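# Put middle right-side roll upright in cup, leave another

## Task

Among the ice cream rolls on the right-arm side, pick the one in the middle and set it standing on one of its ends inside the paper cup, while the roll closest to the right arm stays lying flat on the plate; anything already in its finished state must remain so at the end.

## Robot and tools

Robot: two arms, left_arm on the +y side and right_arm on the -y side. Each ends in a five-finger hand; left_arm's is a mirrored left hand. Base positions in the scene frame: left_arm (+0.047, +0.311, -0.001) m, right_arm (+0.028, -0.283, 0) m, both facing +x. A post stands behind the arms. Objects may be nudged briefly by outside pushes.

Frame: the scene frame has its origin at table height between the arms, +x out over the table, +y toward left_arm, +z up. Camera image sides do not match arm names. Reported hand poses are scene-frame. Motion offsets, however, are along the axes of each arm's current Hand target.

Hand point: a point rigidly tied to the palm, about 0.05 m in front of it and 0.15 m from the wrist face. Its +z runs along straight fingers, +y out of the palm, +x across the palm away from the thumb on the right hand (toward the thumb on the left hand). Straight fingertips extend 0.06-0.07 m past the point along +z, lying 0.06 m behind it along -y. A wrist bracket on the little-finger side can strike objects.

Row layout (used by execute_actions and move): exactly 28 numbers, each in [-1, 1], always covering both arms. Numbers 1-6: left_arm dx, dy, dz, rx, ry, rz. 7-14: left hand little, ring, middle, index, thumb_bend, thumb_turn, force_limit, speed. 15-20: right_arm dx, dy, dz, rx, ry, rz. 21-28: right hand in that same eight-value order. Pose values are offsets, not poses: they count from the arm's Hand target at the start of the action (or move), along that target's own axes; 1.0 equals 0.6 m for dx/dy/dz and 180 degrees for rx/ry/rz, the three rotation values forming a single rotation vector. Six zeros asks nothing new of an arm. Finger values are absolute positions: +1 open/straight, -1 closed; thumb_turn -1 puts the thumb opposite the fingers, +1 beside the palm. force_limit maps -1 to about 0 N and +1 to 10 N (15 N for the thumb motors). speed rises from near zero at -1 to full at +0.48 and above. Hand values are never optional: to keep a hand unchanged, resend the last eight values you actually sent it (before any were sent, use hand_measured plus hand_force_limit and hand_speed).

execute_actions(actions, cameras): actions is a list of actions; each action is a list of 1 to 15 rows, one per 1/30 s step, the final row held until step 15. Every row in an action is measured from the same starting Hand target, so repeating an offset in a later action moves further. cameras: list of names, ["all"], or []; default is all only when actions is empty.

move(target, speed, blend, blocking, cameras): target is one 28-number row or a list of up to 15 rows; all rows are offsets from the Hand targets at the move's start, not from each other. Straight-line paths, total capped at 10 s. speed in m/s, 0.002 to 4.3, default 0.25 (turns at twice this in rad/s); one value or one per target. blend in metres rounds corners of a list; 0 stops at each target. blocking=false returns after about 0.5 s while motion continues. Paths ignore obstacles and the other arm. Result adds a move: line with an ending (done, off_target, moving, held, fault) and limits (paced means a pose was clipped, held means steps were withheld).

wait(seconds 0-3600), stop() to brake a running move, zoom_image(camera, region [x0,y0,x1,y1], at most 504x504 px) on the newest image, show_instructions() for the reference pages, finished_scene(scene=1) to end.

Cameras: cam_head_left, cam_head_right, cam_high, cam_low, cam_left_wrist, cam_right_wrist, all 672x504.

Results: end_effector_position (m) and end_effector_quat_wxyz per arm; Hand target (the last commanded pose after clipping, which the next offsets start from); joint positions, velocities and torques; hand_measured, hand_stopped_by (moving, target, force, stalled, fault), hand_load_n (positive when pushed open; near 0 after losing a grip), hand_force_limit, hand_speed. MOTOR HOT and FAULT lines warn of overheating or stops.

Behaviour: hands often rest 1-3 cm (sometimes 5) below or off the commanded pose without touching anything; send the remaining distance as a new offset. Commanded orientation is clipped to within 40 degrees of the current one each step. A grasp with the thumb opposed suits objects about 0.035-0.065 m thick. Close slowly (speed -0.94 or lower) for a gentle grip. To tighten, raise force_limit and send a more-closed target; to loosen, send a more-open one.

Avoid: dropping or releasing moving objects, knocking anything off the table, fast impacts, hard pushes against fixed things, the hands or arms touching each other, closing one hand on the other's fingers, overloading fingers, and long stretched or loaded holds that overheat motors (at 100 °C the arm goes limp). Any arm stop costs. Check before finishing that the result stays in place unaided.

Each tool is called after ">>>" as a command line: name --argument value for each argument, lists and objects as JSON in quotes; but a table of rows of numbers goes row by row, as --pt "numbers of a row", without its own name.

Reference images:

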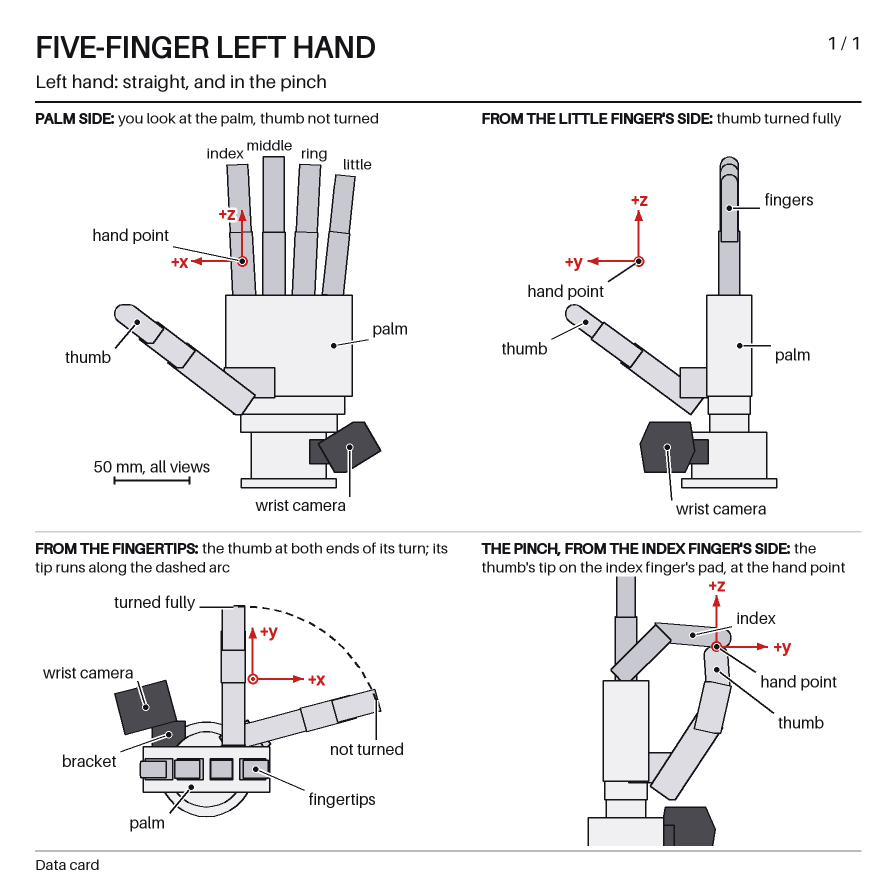

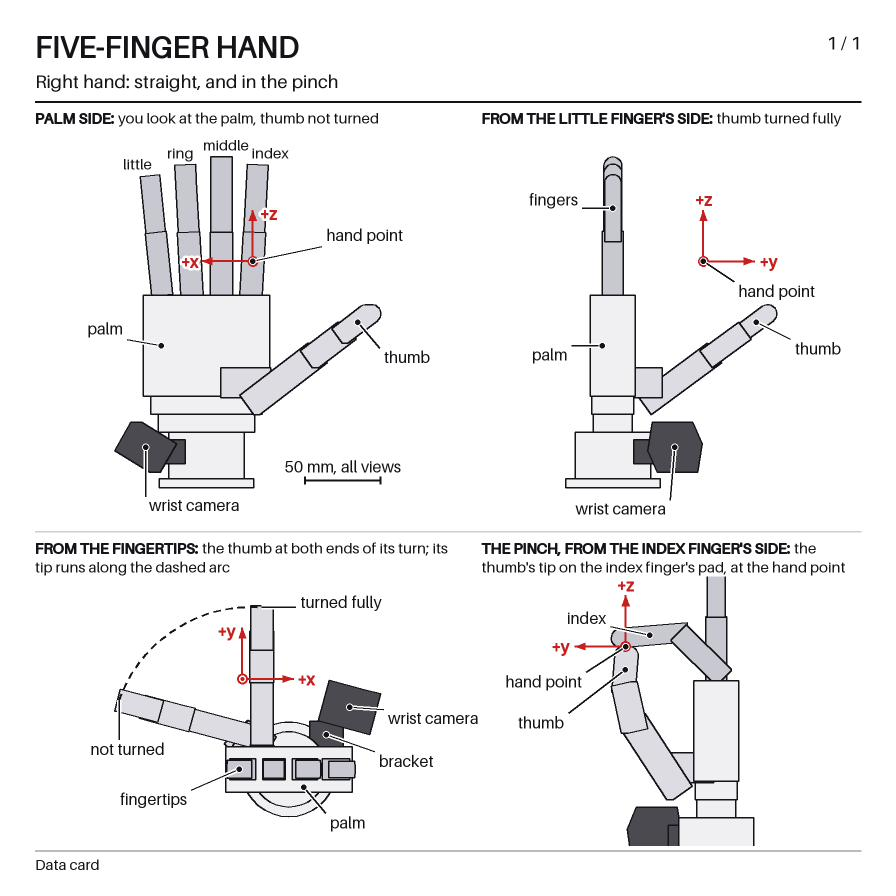

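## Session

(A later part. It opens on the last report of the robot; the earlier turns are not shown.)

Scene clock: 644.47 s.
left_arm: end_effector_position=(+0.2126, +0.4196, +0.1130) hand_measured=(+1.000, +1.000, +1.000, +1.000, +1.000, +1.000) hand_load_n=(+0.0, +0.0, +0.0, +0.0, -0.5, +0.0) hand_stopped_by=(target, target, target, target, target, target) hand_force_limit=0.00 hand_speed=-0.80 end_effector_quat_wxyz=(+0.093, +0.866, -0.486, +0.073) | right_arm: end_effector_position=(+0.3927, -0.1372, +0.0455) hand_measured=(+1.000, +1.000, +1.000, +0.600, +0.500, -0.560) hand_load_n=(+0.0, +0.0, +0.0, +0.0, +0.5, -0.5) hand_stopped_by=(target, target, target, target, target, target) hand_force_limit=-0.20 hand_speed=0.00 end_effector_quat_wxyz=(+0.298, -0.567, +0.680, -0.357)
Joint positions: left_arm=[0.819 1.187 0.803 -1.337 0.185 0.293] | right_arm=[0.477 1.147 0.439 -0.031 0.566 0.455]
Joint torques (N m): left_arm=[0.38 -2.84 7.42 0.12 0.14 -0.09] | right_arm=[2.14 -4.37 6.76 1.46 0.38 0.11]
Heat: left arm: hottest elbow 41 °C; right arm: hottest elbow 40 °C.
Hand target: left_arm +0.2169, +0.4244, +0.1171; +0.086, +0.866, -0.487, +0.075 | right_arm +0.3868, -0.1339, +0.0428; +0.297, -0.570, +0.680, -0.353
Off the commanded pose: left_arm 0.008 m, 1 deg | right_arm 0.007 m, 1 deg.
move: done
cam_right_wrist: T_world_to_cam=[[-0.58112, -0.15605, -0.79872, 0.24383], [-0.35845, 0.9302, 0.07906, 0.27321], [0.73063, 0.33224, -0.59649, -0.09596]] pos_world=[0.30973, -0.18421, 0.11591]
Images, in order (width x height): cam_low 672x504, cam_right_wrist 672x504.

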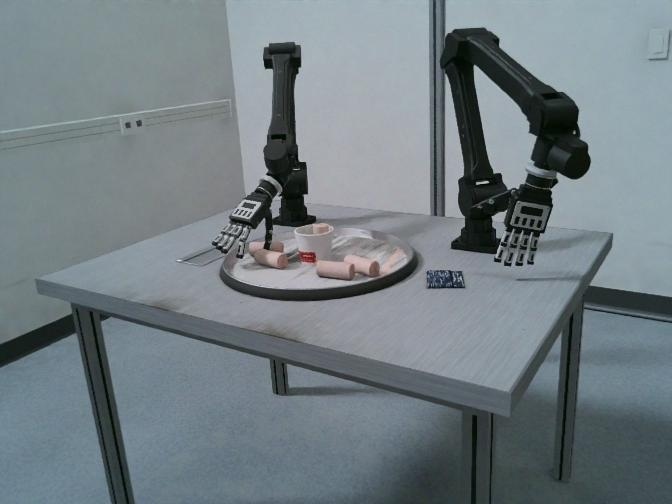

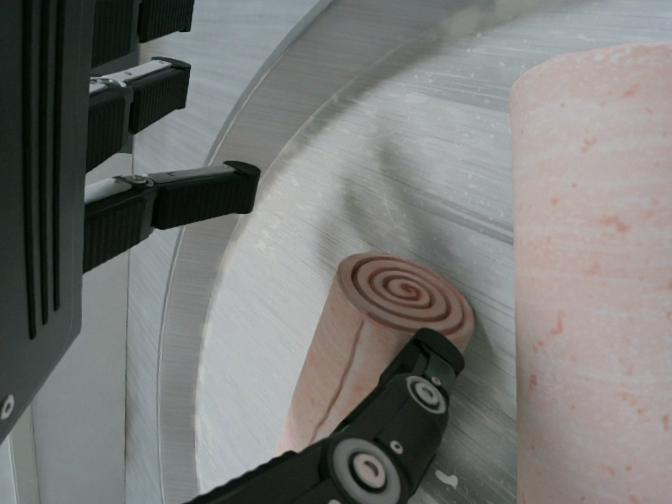

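>>> move --pt "0 0 0 0 0 0 1 1 1 1 1 1 0 -0.8 0 -0.0546 -0.0382 0 0 0 1 1 1 0.6 0.5 -0.56 -0.2 0" --pt "0 0 0 0 0 0 1 1 1 1 1 1 0 -0.8 -0.0067 -0.0402 -0.0589 0 0 0 1 1 1 0.6 0.2 -0.56 -0.2 0" --pt "0 0 0 0 0 0 1 1 1 1 1 1 0 -0.8 -0.0067 -0.0172 -0.0429 0 0 0 1 1 1 0.6 0.2 -0.56 -0.2 0" --speed '[0.1, 0.1, 0.1]' --cameras '["cam_right_wrist","cam_low","cam_high"]'

Scene clock: 669.30 s.
left_arm: end_effector_position=(+0.2126, +0.4196, +0.1130) hand_measured=(+1.000, +1.000, +1.000, +1.000, +1.000, +1.000) hand_load_n=(+0.0, +0.0, +0.0, +0.0, +0.0, +0.0) hand_stopped_by=(target, target, target, target, target, target) hand_force_limit=0.00 hand_speed=-0.80 end_effector_quat_wxyz=(+0.093, +0.866, -0.486, +0.073) | right_arm: end_effector_position=(+0.3737, -0.1318, +0.0692) hand_measured=(+1.000, +1.000, +1.000, +0.600, +0.200, -0.560) hand_load_n=(+0.0, +0.0, +0.0, +0.0, +0.0, +0.5) hand_stopped_by=(target, target, target, target, target, target) hand_force_limit=-0.20 hand_speed=0.00 end_effector_quat_wxyz=(+0.293, -0.571, +0.680, -0.355)
Joint positions: left_arm=[0.819 1.187 0.803 -1.337 0.185 0.293] | right_arm=[0.53 1.041 0.461 -0.194 0.603 0.497]
Joint torques (N m): left_arm=[0.15 -2.96 7.41 0.1 0.12 -0.09] | right_arm=[1.85 -2.67 7.46 2.44 0.4 0.11]
Heat: left arm: hottest elbow 41 °C; right arm: hottest elbow 39 °C.
Hand target: left_arm +0.2169, +0.4244, +0.1171; +0.086, +0.866, -0.487, +0.075 | right_arm +0.3727, -0.1273, +0.0661; +0.297, -0.570, +0.680, -0.353
Off the commanded pose: left_arm 0.008 m, 1 deg | right_arm 0.006 m, 1 deg.
move: done; target 2's new numbers were sent with right_arm's hand 0.016 m and 1 deg from that target
cam_right_wrist: T_world_to_cam=[[-0.58897, -0.16186, -0.79178, 0.25427], [-0.3599, 0.92975, 0.07765, 0.26015], [0.72359, 0.3307, -0.60585, -0.06661]] pos_world=[0.29159, -0.17869, 0.14077]
Images, in order (width x height): cam_high 672x504, cam_low 672x504, cam_right_wrist 672x504.

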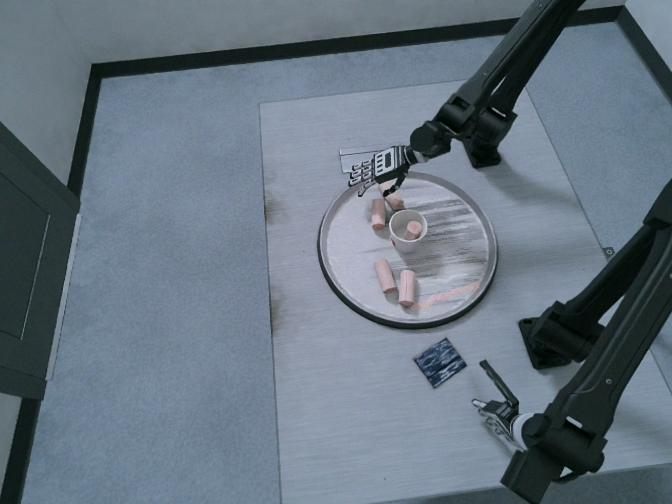

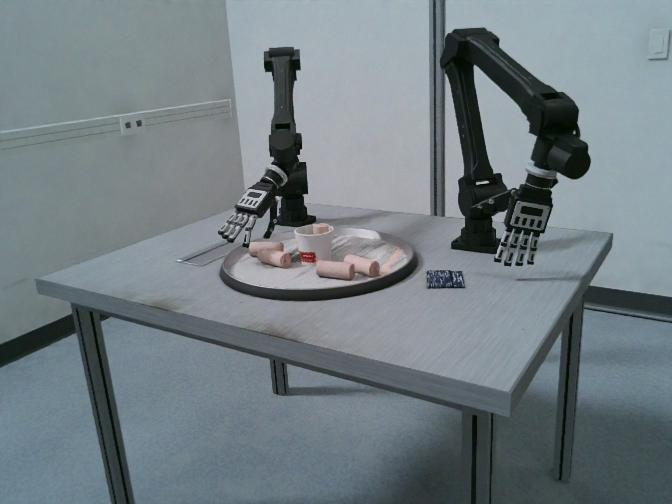

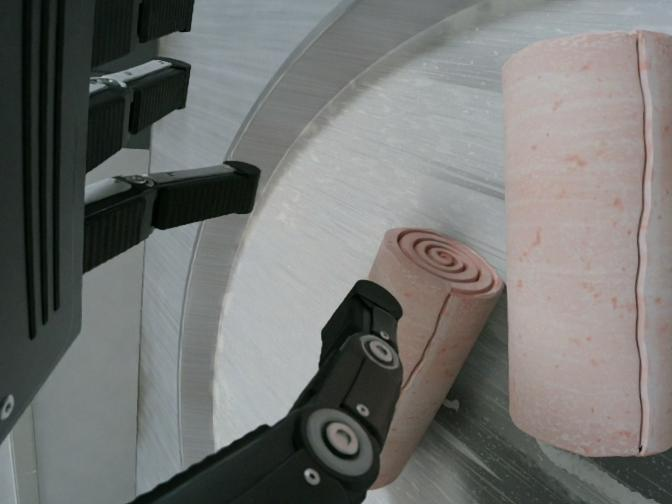

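>>> zoom_image --camera "cam_high" --region '[340, 150, 440, 250]'

>>> zoom_image --camera "cam_low" --region '[210, 180, 330, 280]'

Scaled by 5.040 from the camera's image (finer frame: 960x720).

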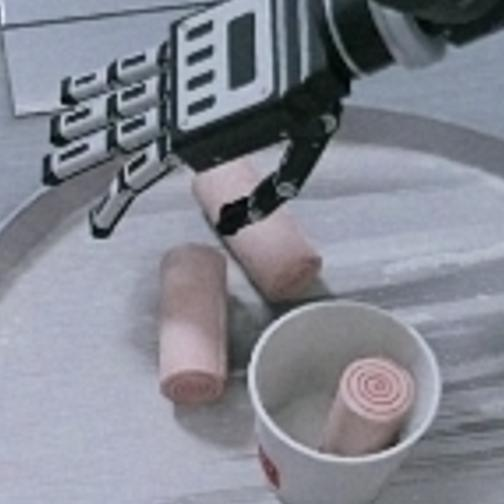

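Scaled by 4.200 from the camera's image (finer frame: 960x720).

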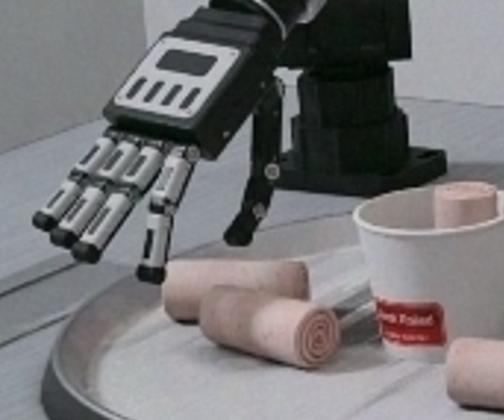

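>>> move --target '[0,0,0,0,0,0,1,1,1,1,1,1,0,-0.8,-0.0143,0.0263,-0.0115,0,0,0,1,1,1,0.6,0.2,-0.44,-0.2,0]' --speed 0.1 --cameras '["cam_right_wrist","cam_low","cam_high"]'

Scene clock: 703.47 s.
left_arm: end_effector_position=(+0.2126, +0.4196, +0.1130) hand_measured=(+1.000, +1.000, +1.000, +1.000, +1.000, +1.000) hand_load_n=(+0.0, +0.0, +0.0, +0.0, -0.5, +0.0) hand_stopped_by=(target, target, target, target, target, target) hand_force_limit=0.00 hand_speed=-0.80 end_effector_quat_wxyz=(+0.093, +0.866, -0.486, +0.073) | right_arm: end_effector_position=(+0.3616, -0.1196, +0.0614) hand_measured=(+1.000, +1.000, +1.000, +0.600, +0.200, -0.440) hand_load_n=(+0.0, +0.0, -0.5, +0.0, +0.0, +0.0) hand_stopped_by=(target, target, target, target, target, target) hand_force_limit=-0.20 hand_speed=0.00 end_effector_quat_wxyz=(+0.296, -0.570, +0.679, -0.355)
Joint positions: left_arm=[0.819 1.187 0.803 -1.337 0.185 0.293] | right_arm=[0.595 1.049 0.443 -0.194 0.647 0.552]
Joint torques (N m): left_arm=[0.21 -2.84 7.35 0.13 0.13 -0.08] | right_arm=[1.73 -2.49 7.36 2.15 0.45 0.11]
Heat: left arm: hottest elbow 41 °C; right arm: hottest elbow 39 °C.
Hand target: left_arm +0.2169, +0.4244, +0.1171; +0.086, +0.866, -0.487, +0.075 | right_arm +0.3597, -0.1164, +0.0572; +0.297, -0.570, +0.680, -0.353
Off the commanded pose: left_arm 0.008 m, 1 deg | right_arm 0.006 m, 0 deg.
move: done
cam_right_wrist: T_world_to_cam=[[-0.58458, -0.16016, -0.79537, 0.24172], [-0.36206, 0.9288, 0.07907, 0.24564], [0.72607, 0.33419, -0.60094, -0.06739]] pos_world=[0.27917, -0.16691, 0.13234]
Images, in order (width x height): cam_high 672x504, cam_low 672x504, cam_right_wrist 672x504.

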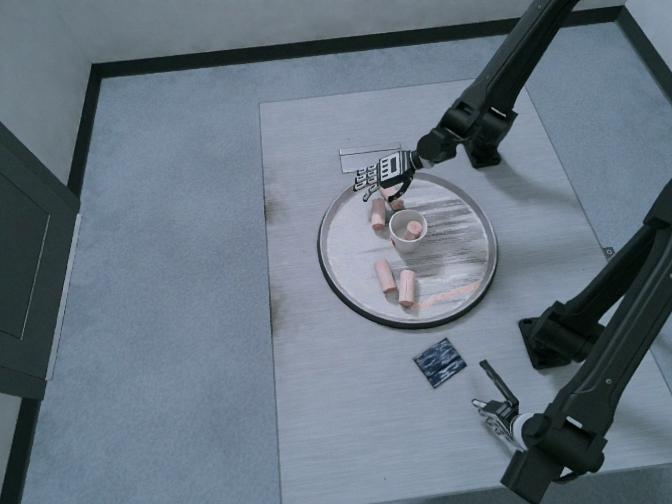

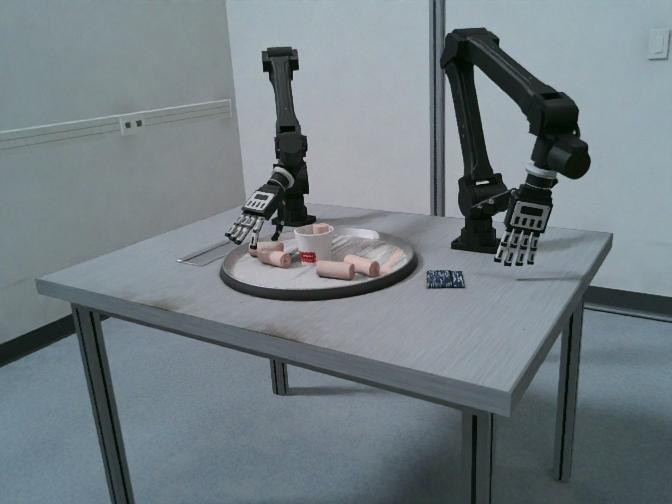

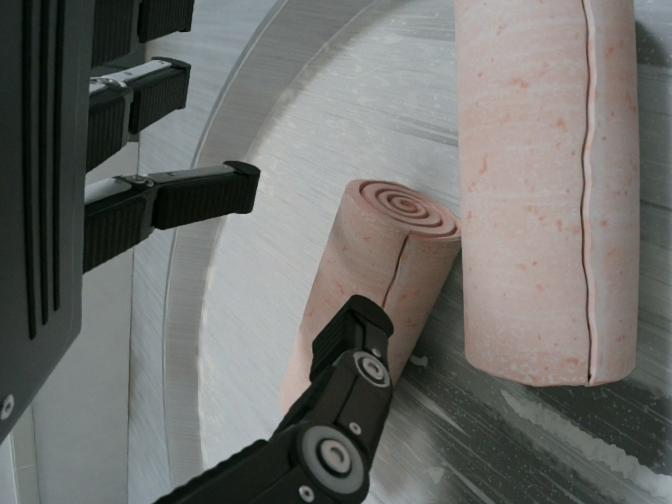

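>>> move --pt "0 0 0 0 0 0 1 1 1 1 1 1 0 -0.8 0.0198 0.0005 -0.001 0 0 0 1 1 1 0.6 0.2 -0.44 -0.2 0" --pt "0 0 0 0 0 0 1 1 1 1 1 1 0 -0.8 0.0198 0.024 0.0155 0 0 0 1 1 1 0.6 0.2 -0.44 -0.2 0" --speed '[0.1, 0.05]' --cameras '["cam_right_wrist","cam_low","cam_high"]'

Scene clock: 720.20 s.
left_arm: end_effector_position=(+0.2126, +0.4196, +0.1130) hand_measured=(+1.000, +1.000, +1.000, +1.000, +1.000, +1.000) hand_load_n=(+0.0, +0.0, +0.0, +0.0, +0.0, +0.0) hand_stopped_by=(target, target, target, target, target, target) hand_force_limit=0.00 hand_speed=-0.80 end_effector_quat_wxyz=(+0.093, +0.866, -0.486, +0.073) | right_arm: end_effector_position=(+0.3551, -0.1231, +0.0434) hand_measured=(+1.000, +1.000, +1.000, +0.600, +0.200, -0.440) hand_load_n=(+0.0, +0.0, +0.0, +0.0, +0.0, +0.0) hand_stopped_by=(target, target, target, target, target, target) hand_force_limit=-0.20 hand_speed=0.00 end_effector_quat_wxyz=(+0.300, -0.571, +0.679, -0.351)
Joint positions: left_arm=[0.819 1.187 0.803 -1.337 0.185 0.293] | right_arm=[0.591 1.066 0.392 -0.119 0.633 0.549]
Joint torques (N m): left_arm=[0.21 -2.84 7.31 0.1 0.13 -0.07] | right_arm=[-0.5 -2.49 7.01 2.4 0.2 -0.11]
Heat: left arm: hottest elbow 41 °C; right arm: hottest elbow 39 °C.
Hand target: left_arm +0.2169, +0.4244, +0.1171; +0.086, +0.866, -0.487, +0.075 | right_arm +0.3570, -0.1279, +0.0400; +0.297, -0.570, +0.680, -0.353
Off the commanded pose: left_arm 0.008 m, 1 deg | right_arm 0.006 m, 1 deg.
move: done
cam_right_wrist: T_world_to_cam=[[-0.58349, -0.15583, -0.79703, 0.22332], [-0.36871, 0.92527, 0.08902, 0.24937], [0.72359, 0.34581, -0.59735, -0.07013]] pos_world=[0.27299, -0.17168, 0.1139]
Images, in order (width x height): cam_high 672x504, cam_low 672x504, cam_right_wrist 672x504.

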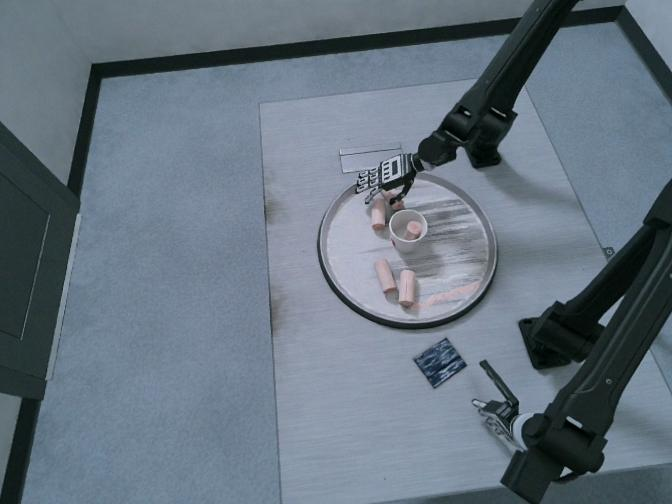

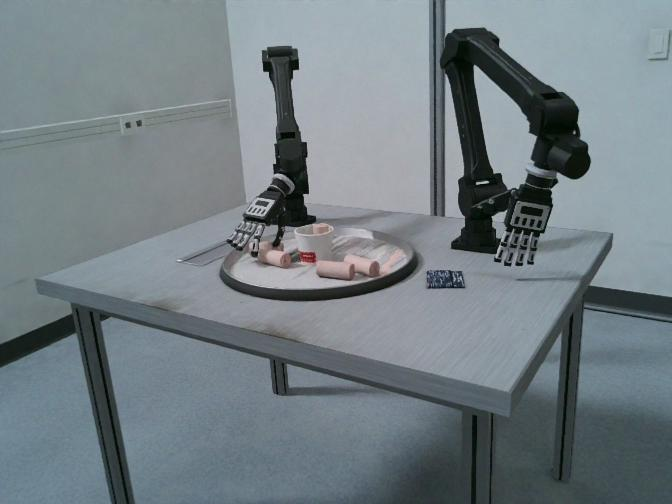

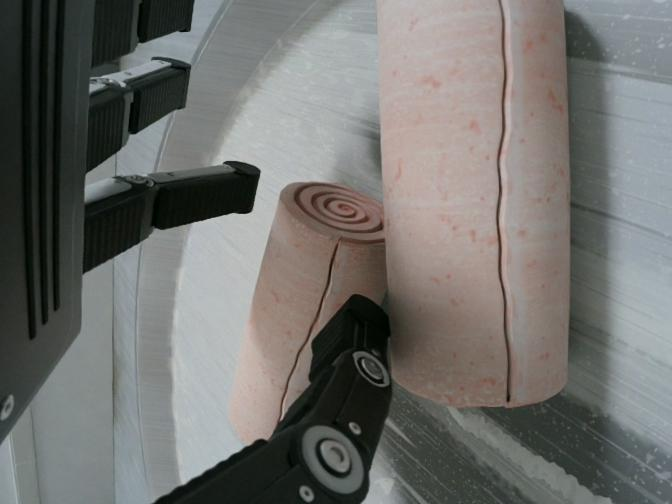

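>>> move --target '[0,0,0,0,0,0,1,1,1,1,1,1,0,-0.8,0.004,0.0087,0.0152,0,0,0,1,1,1,0.6,0.2,-0.44,-0.2,0]' --speed 0.05 --cameras '["cam_right_wrist","cam_low","cam_high"]'

Scene clock: 730.67 s.
left_arm: end_effector_position=(+0.2126, +0.4196, +0.1130) hand_measured=(+1.000, +1.000, +1.000, +1.000, +1.000, +1.000) hand_load_n=(+0.0, +0.0, +0.0, +0.0, -0.5, +0.0) hand_stopped_by=(target, target, target, target, target, target) hand_force_limit=0.00 hand_speed=-0.80 end_effector_quat_wxyz=(+0.093, +0.866, -0.486, +0.073) | right_arm: end_effector_position=(+0.3602, -0.1253, +0.0354) hand_measured=(+1.000, +1.000, +1.000, +0.600, +0.200, -0.440) hand_load_n=(+0.0, +0.0, +0.0, +0.0, +0.0, +0.0) hand_stopped_by=(target, target, target, target, target, target) hand_force_limit=-0.20 hand_speed=0.00 end_effector_quat_wxyz=(+0.303, -0.569, +0.680, -0.350)
Joint positions: left_arm=[0.819 1.187 0.803 -1.337 0.185 0.293] | right_arm=[0.571 1.099 0.381 -0.06 0.619 0.534]
Joint torques (N m): left_arm=[0.21 -3.02 7.38 0.12 0.13 -0.1] | right_arm=[-0.5 -2.61 6.67 2.4 0.18 -0.11]
Heat: left arm: hottest elbow 41 °C; right arm: hottest elbow 39 °C.
Hand target: left_arm +0.2169, +0.4244, +0.1171; +0.086, +0.866, -0.487, +0.075 | right_arm +0.3609, -0.1311, +0.0304; +0.297, -0.570, +0.680, -0.353
Off the commanded pose: left_arm 0.008 m, 1 deg | right_arm 0.008 m, 1 deg.
move: done
cam_right_wrist: T_world_to_cam=[[-0.58074, -0.15181, -0.79981, 0.21916], [-0.3679, 0.92535, 0.0915, 0.25365], [0.72621, 0.34739, -0.59324, -0.07873]] pos_world=[0.27777, -0.1741, 0.10538]
Images, in order (width x height): cam_high 672x504, cam_low 672x504, cam_right_wrist 672x504.

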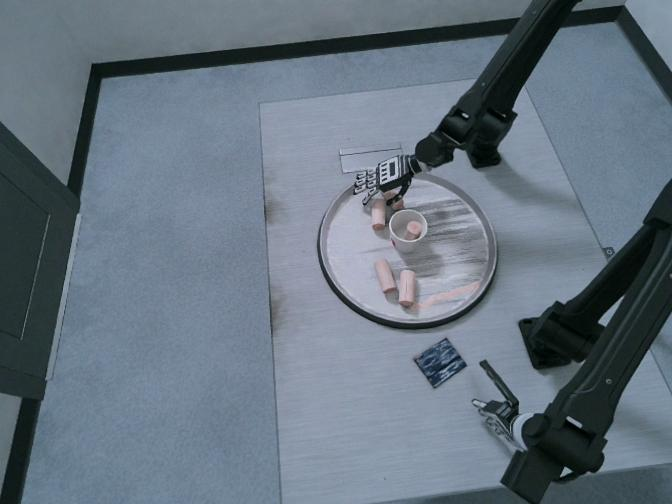

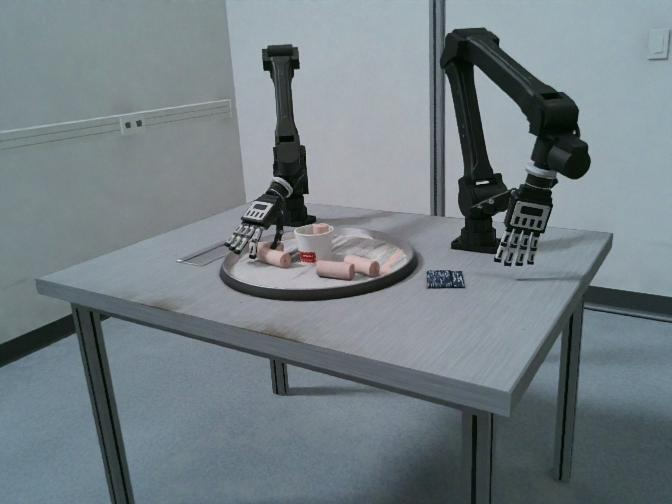

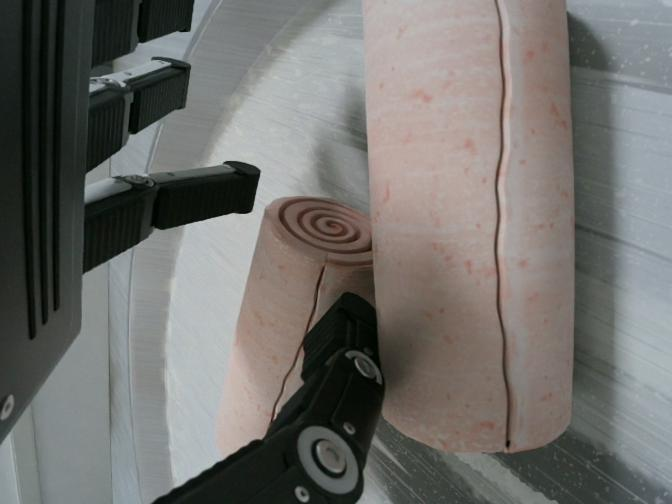

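>>> move --target '[0,0,0,0,0,0,1,1,1,1,1,1,0,-0.8,0,0,0,0,0,0,1,1,1,0.0,0.2,-0.44,-0.3,-0.7]' --speed 0.05 --cameras '["cam_right_wrist","cam_low","cam_high"]'

Scene clock: 738.47 s.
left_arm: end_effector_position=(+0.2126, +0.4196, +0.1130) hand_measured=(+1.000, +1.000, +1.000, +1.000, +1.000, +1.000) hand_load_n=(+0.0, +0.0, +0.0, +0.0, +0.0, +0.0) hand_stopped_by=(target, target, target, target, target, target) hand_force_limit=0.00 hand_speed=-0.80 end_effector_quat_wxyz=(+0.093, +0.866, -0.486, +0.073) | right_arm: end_effector_position=(+0.3614, -0.1248, +0.0365) hand_measured=(+1.000, +1.000, +1.000, +0.000, +0.200, -0.440) hand_load_n=(+0.0, +0.0, +0.0, +2.0, +1.5, +0.0) hand_stopped_by=(target, target, target, target, target, target) hand_force_limit=-0.30 hand_speed=-0.70 end_effector_quat_wxyz=(+0.305, -0.568, +0.679, -0.351)
Joint positions: left_arm=[0.819 1.187 0.803 -1.337 0.185 0.293] | right_arm=[0.571 1.099 0.381 -0.053 0.619 0.534]
Joint torques (N m): left_arm=[0.26 -2.9 7.41 0.13 0.13 -0.08] | right_arm=[-0.44 -2.61 6.67 2.06 0.19 -0.12]
Heat: left arm: hottest elbow 41 °C; right arm: hottest elbow 39 °C.
Hand target: left_arm +0.2169, +0.4244, +0.1171; +0.086, +0.866, -0.487, +0.075 | right_arm +0.3609, -0.1311, +0.0304; +0.297, -0.570, +0.680, -0.353
Off the commanded pose: left_arm 0.008 m, 1 deg | right_arm 0.009 m, 1 deg.
move: done
cam_right_wrist: T_world_to_cam=[[-0.57667, -0.14908, -0.80326, 0.2198], [-0.3681, 0.92517, 0.09255, 0.25358], [0.72936, 0.34905, -0.58839, -0.08028]] pos_world=[0.27865, -0.17381, 0.10585]
Images, in order (width x height): cam_high 672x504, cam_low 672x504, cam_right_wrist 672x504.

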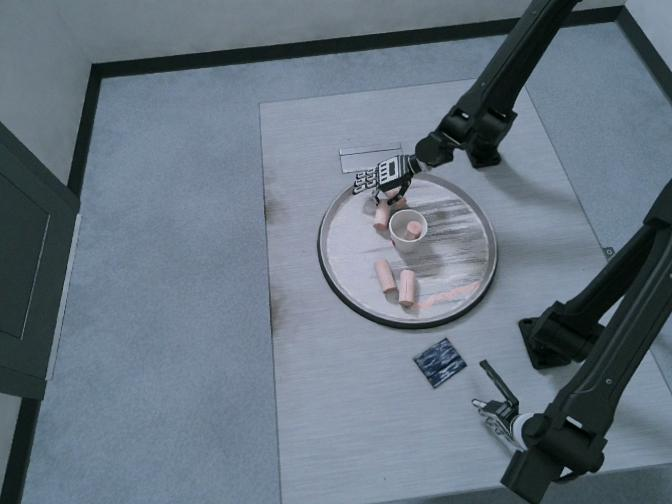

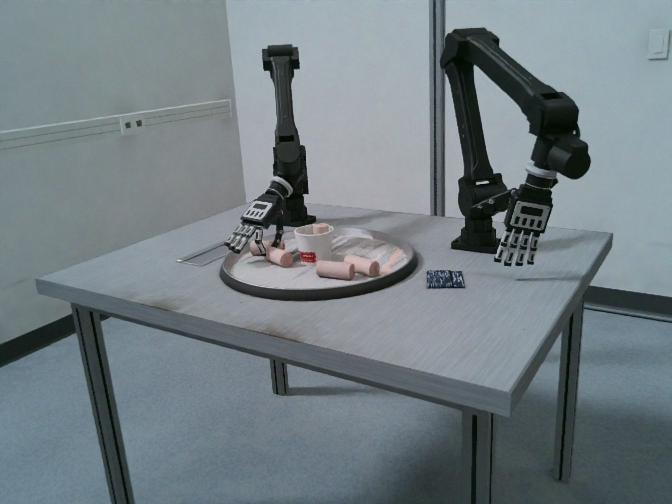

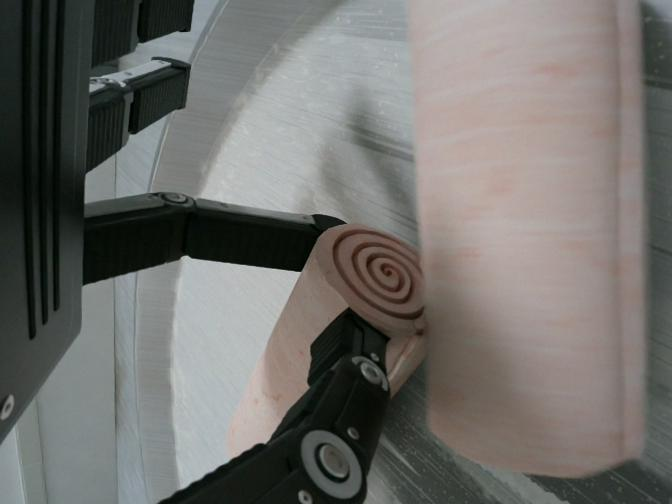

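>>> move --target '[0,0,0,0,0,0,1,1,1,1,1,1,0,-0.8,0,0,0,0,0,0,1,1,1,-0.2,0.1,-0.44,-0.1,-0.8]' --speed 0.05 --cameras '["cam_right_wrist","cam_low","cam_high"]'

>>> zoom_image --camera "cam_low" --region '[210, 180, 330, 280]'

>>> zoom_image --camera "cam_high" --region '[340, 150, 440, 250]'

Scene clock: 746.13 s.
left_arm: end_effector_position=(+0.2126, +0.4196, +0.1130) hand_measured=(+1.000, +1.000, +1.000, +1.000, +1.000, +1.000) hand_load_n=(+0.0, +0.0, -0.5, +0.0, +0.0, +0.0) hand_stopped_by=(target, target, target, target, target, target) hand_force_limit=0.00 hand_speed=-0.80 end_effector_quat_wxyz=(+0.093, +0.866, -0.486, +0.073) | right_arm: end_effector_position=(+0.3629, -0.1244, +0.0377) hand_measured=(+1.000, +1.000, +1.000, -0.200, +0.100, -0.440) hand_load_n=(-0.5, +0.0, -0.5, +0.5, -1.5, +0.5) hand_stopped_by=(target, target, target, target, target, target) hand_force_limit=-0.10 hand_speed=-0.80 end_effector_quat_wxyz=(+0.308, -0.565, +0.680, -0.351)
Joint positions: left_arm=[0.819 1.187 0.803 -1.337 0.185 0.293] | right_arm=[0.569 1.099 0.381 -0.046 0.62 0.534]
Joint torques (N m): left_arm=[0.09 -2.9 7.36 0.14 0.14 -0.09] | right_arm=[-0.38 -2.67 6.67 1.78 0.15 -0.12]
Heat: left arm: hottest elbow 41 °C; right arm: hottest elbow 39 °C.
Hand target: left_arm +0.2169, +0.4244, +0.1171; +0.086, +0.866, -0.487, +0.075 | right_arm +0.3609, -0.1310, +0.0304; +0.297, -0.570, +0.680, -0.353
Off the commanded pose: left_arm 0.008 m, 1 deg | right_arm 0.010 m, 1 deg.
move: done
cam_right_wrist: T_world_to_cam=[[-0.572, -0.14501, -0.80734, 0.22061], [-0.3673, 0.92534, 0.09402, 0.25328], [0.73342, 0.35031, -0.58255, -0.08235]] pos_world=[0.27961, -0.17353, 0.10632]
Images, in order (width x height): cam_high 672x504, cam_low 672x504, cam_right_wrist 672x504.

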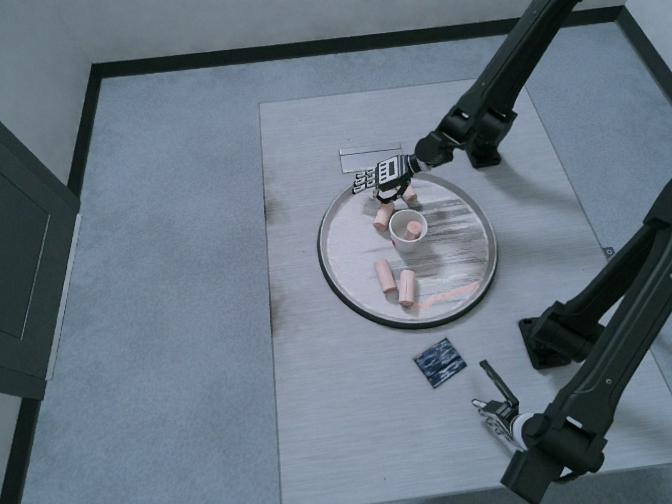

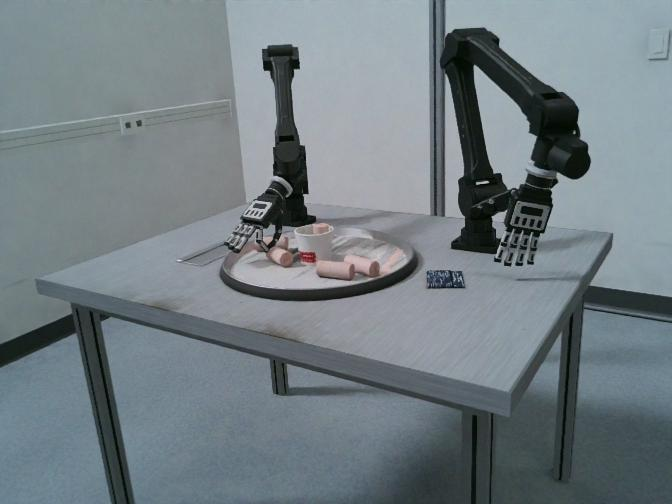

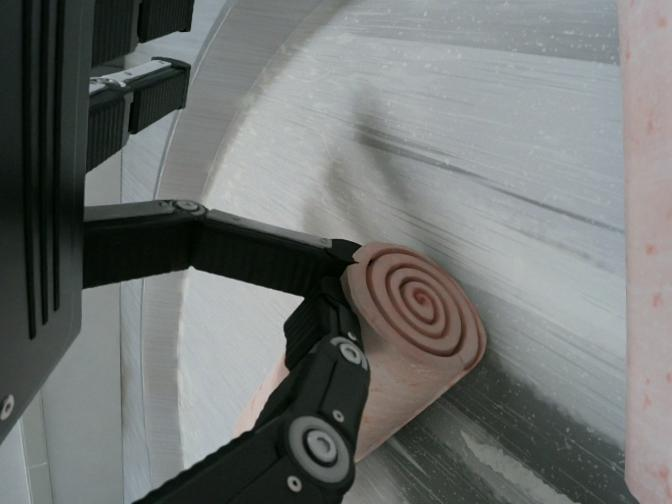

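Scaled by 4.200 from the camera's image (finer frame: 960x720).

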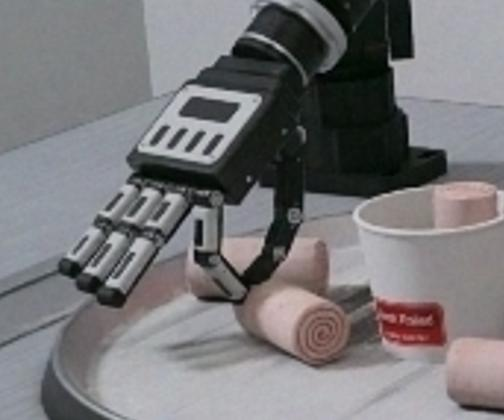

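Scaled by 5.040 from the camera's image (finer frame: 960x720).

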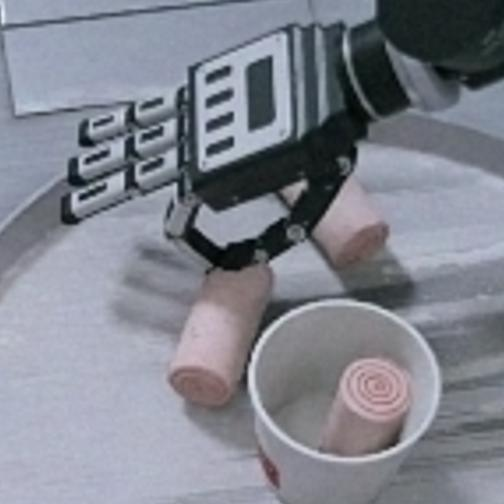

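>>> move --pt "0 0 0 0 0 0 1 1 1 1 1 1 0 -0.8 0 -0.003 -0.002 0 0 0 1 1 1 0.6 0.34 -0.44 -0.2 -0.5" --pt "0 0 0 0 0 0 1 1 1 1 1 1 0 -0.8 0 -0.0682 -0.0478 0 0 0 1 1 1 0.6 0.34 -0.44 -0.2 -0.5" --speed 0.08 --cameras '["cam_right_wrist","cam_low","cam_high"]'

>>> zoom_image --camera "cam_high" --region '[340, 150, 440, 250]'

>>> zoom_image --camera "cam_low" --region '[210, 180, 330, 280]'

Scene clock: 778.40 s.
left_arm: end_effector_position=(+0.2126, +0.4196, +0.1130) hand_measured=(+1.000, +1.000, +1.000, +1.000, +1.000, +1.000) hand_load_n=(+0.0, +0.0, +0.0, +0.0, +0.0, +0.0) hand_stopped_by=(target, target, target, target, target, target) hand_force_limit=0.00 hand_speed=-0.80 end_effector_quat_wxyz=(+0.093, +0.866, -0.486, +0.073) | right_arm: end_effector_position=(+0.3489, -0.1340, +0.0646) hand_measured=(+1.000, +1.000, +1.000, +0.600, +0.338, -0.440) hand_load_n=(+0.0, +0.0, +0.0, +0.0, +0.0, +0.0) hand_stopped_by=(target, target, target, target, target, target) hand_force_limit=-0.20 hand_speed=-0.50 end_effector_quat_wxyz=(+0.288, -0.577, +0.680, -0.350)
Joint positions: left_arm=[0.819 1.187 0.803 -1.337 0.185 0.293] | right_arm=[0.569 0.974 0.422 -0.256 0.618 0.531]
Joint torques (N m): left_arm=[0.15 -2.73 7.36 0.14 0.12 -0.09] | right_arm=[-0.32 -2.67 10.77 1.29 0.26 -0.11]
Heat: left arm: hottest elbow 41 °C; right arm: hottest elbow 39 °C.
Hand target: left_arm +0.2169, +0.4244, +0.1171; +0.086, +0.866, -0.487, +0.075 | right_arm +0.3610, -0.1310, +0.0806; +0.297, -0.570, +0.680, -0.353
Off the commanded pose: left_arm 0.008 m, 1 deg | right_arm 0.020 m, 1 deg.
move: off_target (right_arm)
cam_right_wrist: T_world_to_cam=[[-0.60078, -0.16792, -0.78158, 0.23825], [-0.36672, 0.92664, 0.08281, 0.25523], [0.71034, 0.33637, -0.61828, -0.04456]] pos_world=[0.26839, -0.18151, 0.13752]
Images, in order (width x height): cam_high 672x504, cam_low 672x504, cam_right_wrist 672x504.

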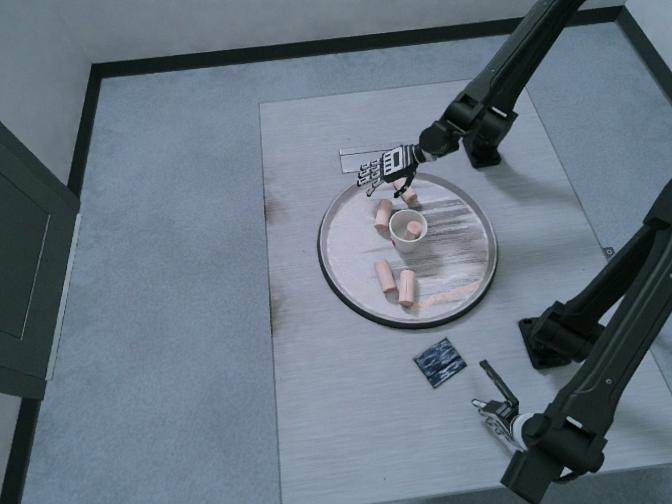

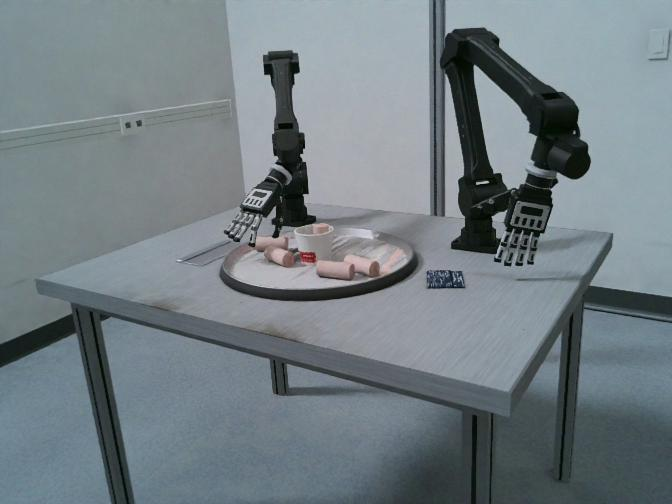

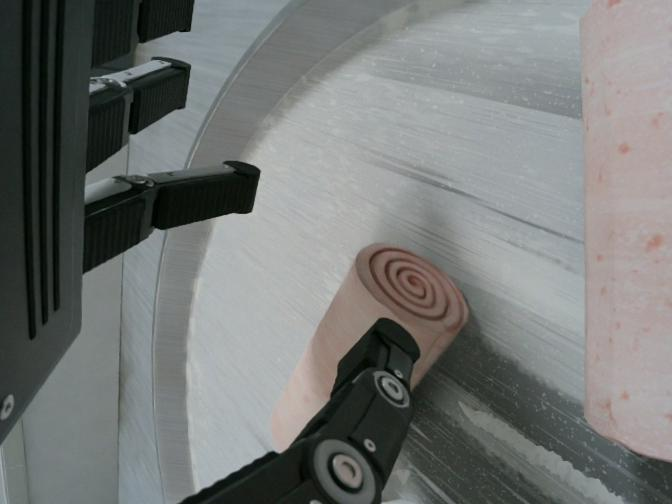

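Scaled by 5.040 from the camera's image (finer frame: 960x720).

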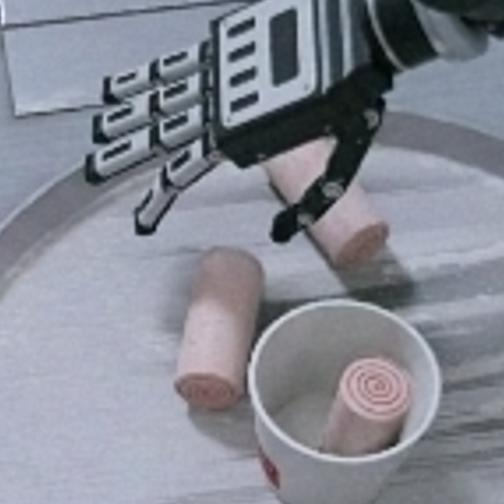

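Scaled by 4.200 from the camera's image (finer frame: 960x720).

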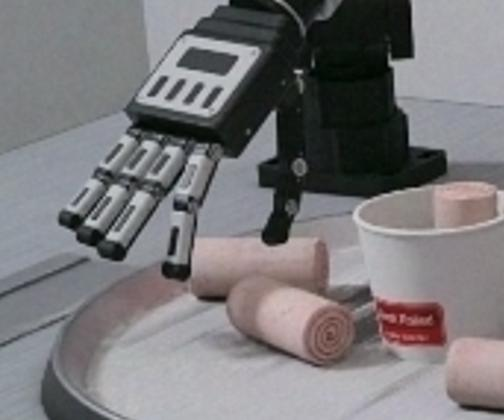

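>>> move --target '[0,0,0,0,0,0,1,1,1,1,1,1,0,-0.8,-0.0206,0.0218,-0.012,0,0.041,0.0287,1,1,1,0.6,0.34,-0.44,-0.2,-0.5]' --speed 0.08 --cameras '["cam_right_wrist"]'

Scene clock: 798.97 s.
left_arm: end_effector_position=(+0.2126, +0.4196, +0.1130) hand_measured=(+1.000, +1.000, +1.000, +1.000, +1.000, +1.000) hand_load_n=(+0.0, +0.0, +0.0, +0.0, +0.0, +0.0) hand_stopped_by=(target, target, target, target, target, target) hand_force_limit=0.00 hand_speed=-0.80 end_effector_quat_wxyz=(+0.093, +0.866, -0.486, +0.073) | right_arm: end_effector_position=(+0.3406, -0.1307, +0.0607) hand_measured=(+1.000, +1.000, +1.000, +0.600, +0.338, -0.440) hand_load_n=(+0.0, +0.0, +0.0, +0.0, +0.0, +0.0) hand_stopped_by=(target, target, target, target, target, target) hand_force_limit=-0.20 hand_speed=-0.50 end_effector_quat_wxyz=(+0.255, -0.520, +0.722, -0.378)
Joint positions: left_arm=[0.819 1.187 0.803 -1.337 0.185 0.293] | right_arm=[0.674 1.042 0.472 -0.421 0.799 0.801]
Joint torques (N m): left_arm=[0.21 -3.02 7.38 0.16 0.13 -0.09] | right_arm=[2.02 -2.32 10.74 0.95 0.59 0.1]
Heat: left arm: hottest elbow 41 °C; right arm: hottest elbow 40 °C.
Hand target: left_arm +0.2169, +0.4244, +0.1171; +0.086, +0.866, -0.487, +0.075 | right_arm +0.3499, -0.1165, +0.0740; +0.268, -0.515, +0.722, -0.375
Off the commanded pose: left_arm 0.008 m, 1 deg | right_arm 0.021 m, 2 deg.
move: off_target (right_arm)
cam_right_wrist: T_world_to_cam=[[-0.61876, -0.07682, -0.78181, 0.24887], [-0.20758, 0.97582, 0.06841, 0.20252], [0.75766, 0.20462, -0.61975, -0.07545]] pos_world=[0.25319, -0.16307, 0.13395]

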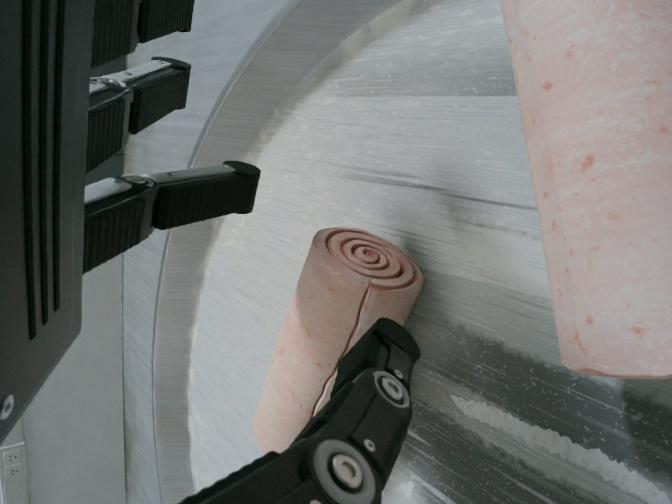

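>>> move --target '[0,0,0,0,0,0,1,1,1,1,1,1,0,-0.8,-0.0094,-0.0083,0.0118,0,0,0,1,1,1,0.6,0.34,-0.44,-0.2,-0.5]' --speed 0.08 --cameras '["cam_right_wrist","cam_high"]'

>>> zoom_image --camera "cam_high" --region '[340, 150, 440, 250]'

Scene clock: 813.43 s.
left_arm: end_effector_position=(+0.2126, +0.4196, +0.1130) hand_measured=(+1.000, +1.000, +1.000, +1.000, +1.000, +1.000) hand_load_n=(+0.0, +0.0, +0.0, +0.0, +0.0, +0.0) hand_stopped_by=(target, target, target, target, target, target) hand_force_limit=0.00 hand_speed=-0.80 end_effector_quat_wxyz=(+0.093, +0.866, -0.486, +0.073) | right_arm: end_effector_position=(+0.3458, -0.1254, +0.0601) hand_measured=(+1.000, +1.000, +1.000, +0.600, +0.338, -0.440) hand_load_n=(+0.0, +0.0, +0.0, +0.0, +0.0, +0.0) hand_stopped_by=(target, target, target, target, target, target) hand_force_limit=-0.20 hand_speed=-0.50 end_effector_quat_wxyz=(+0.252, -0.522, +0.722, -0.377)
Joint positions: left_arm=[0.819 1.187 0.803 -1.337 0.185 0.293] | right_arm=[0.674 1.073 0.492 -0.417 0.796 0.801]
Joint torques (N m): left_arm=[0.09 -2.96 7.34 0.14 0.12 -0.08] | right_arm=[0.5 -2.73 10.48 1.96 0.35 -0.08]
Heat: left arm: hottest elbow 41 °C; right arm: hottest elbow 41 °C.
Hand target: left_arm +0.2169, +0.4244, +0.1171; +0.086, +0.866, -0.487, +0.075 | right_arm +0.3600, -0.1140, +0.0740; +0.268, -0.515, +0.722, -0.375
Off the commanded pose: left_arm 0.008 m, 1 deg | right_arm 0.023 m, 2 deg.
move: off_target (right_arm)
cam_right_wrist: T_world_to_cam=[[-0.62373, -0.07955, -0.77758, 0.25307], [-0.20832, 0.97575, 0.06727, 0.19884], [0.75337, 0.20394, -0.62517, -0.07906]] pos_world=[0.25883, -0.15776, 0.13398]
Images, in order (width x height): cam_high 672x504, cam_right_wrist 672x504.

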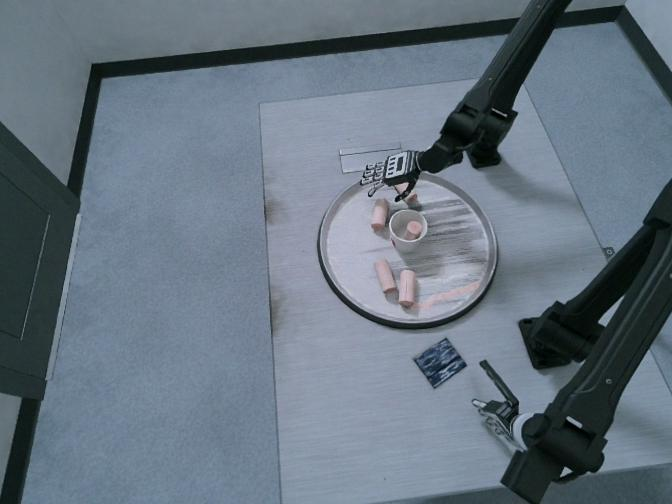

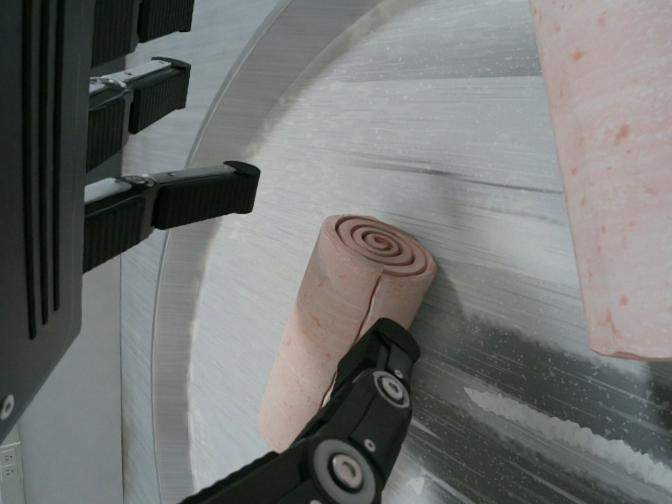

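Scaled by 5.040 from the camera's image (finer frame: 960x720).

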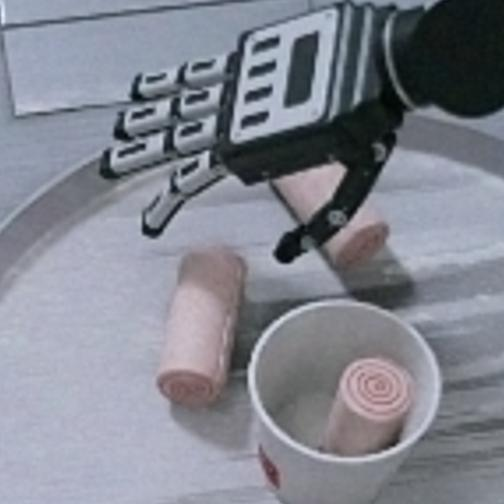

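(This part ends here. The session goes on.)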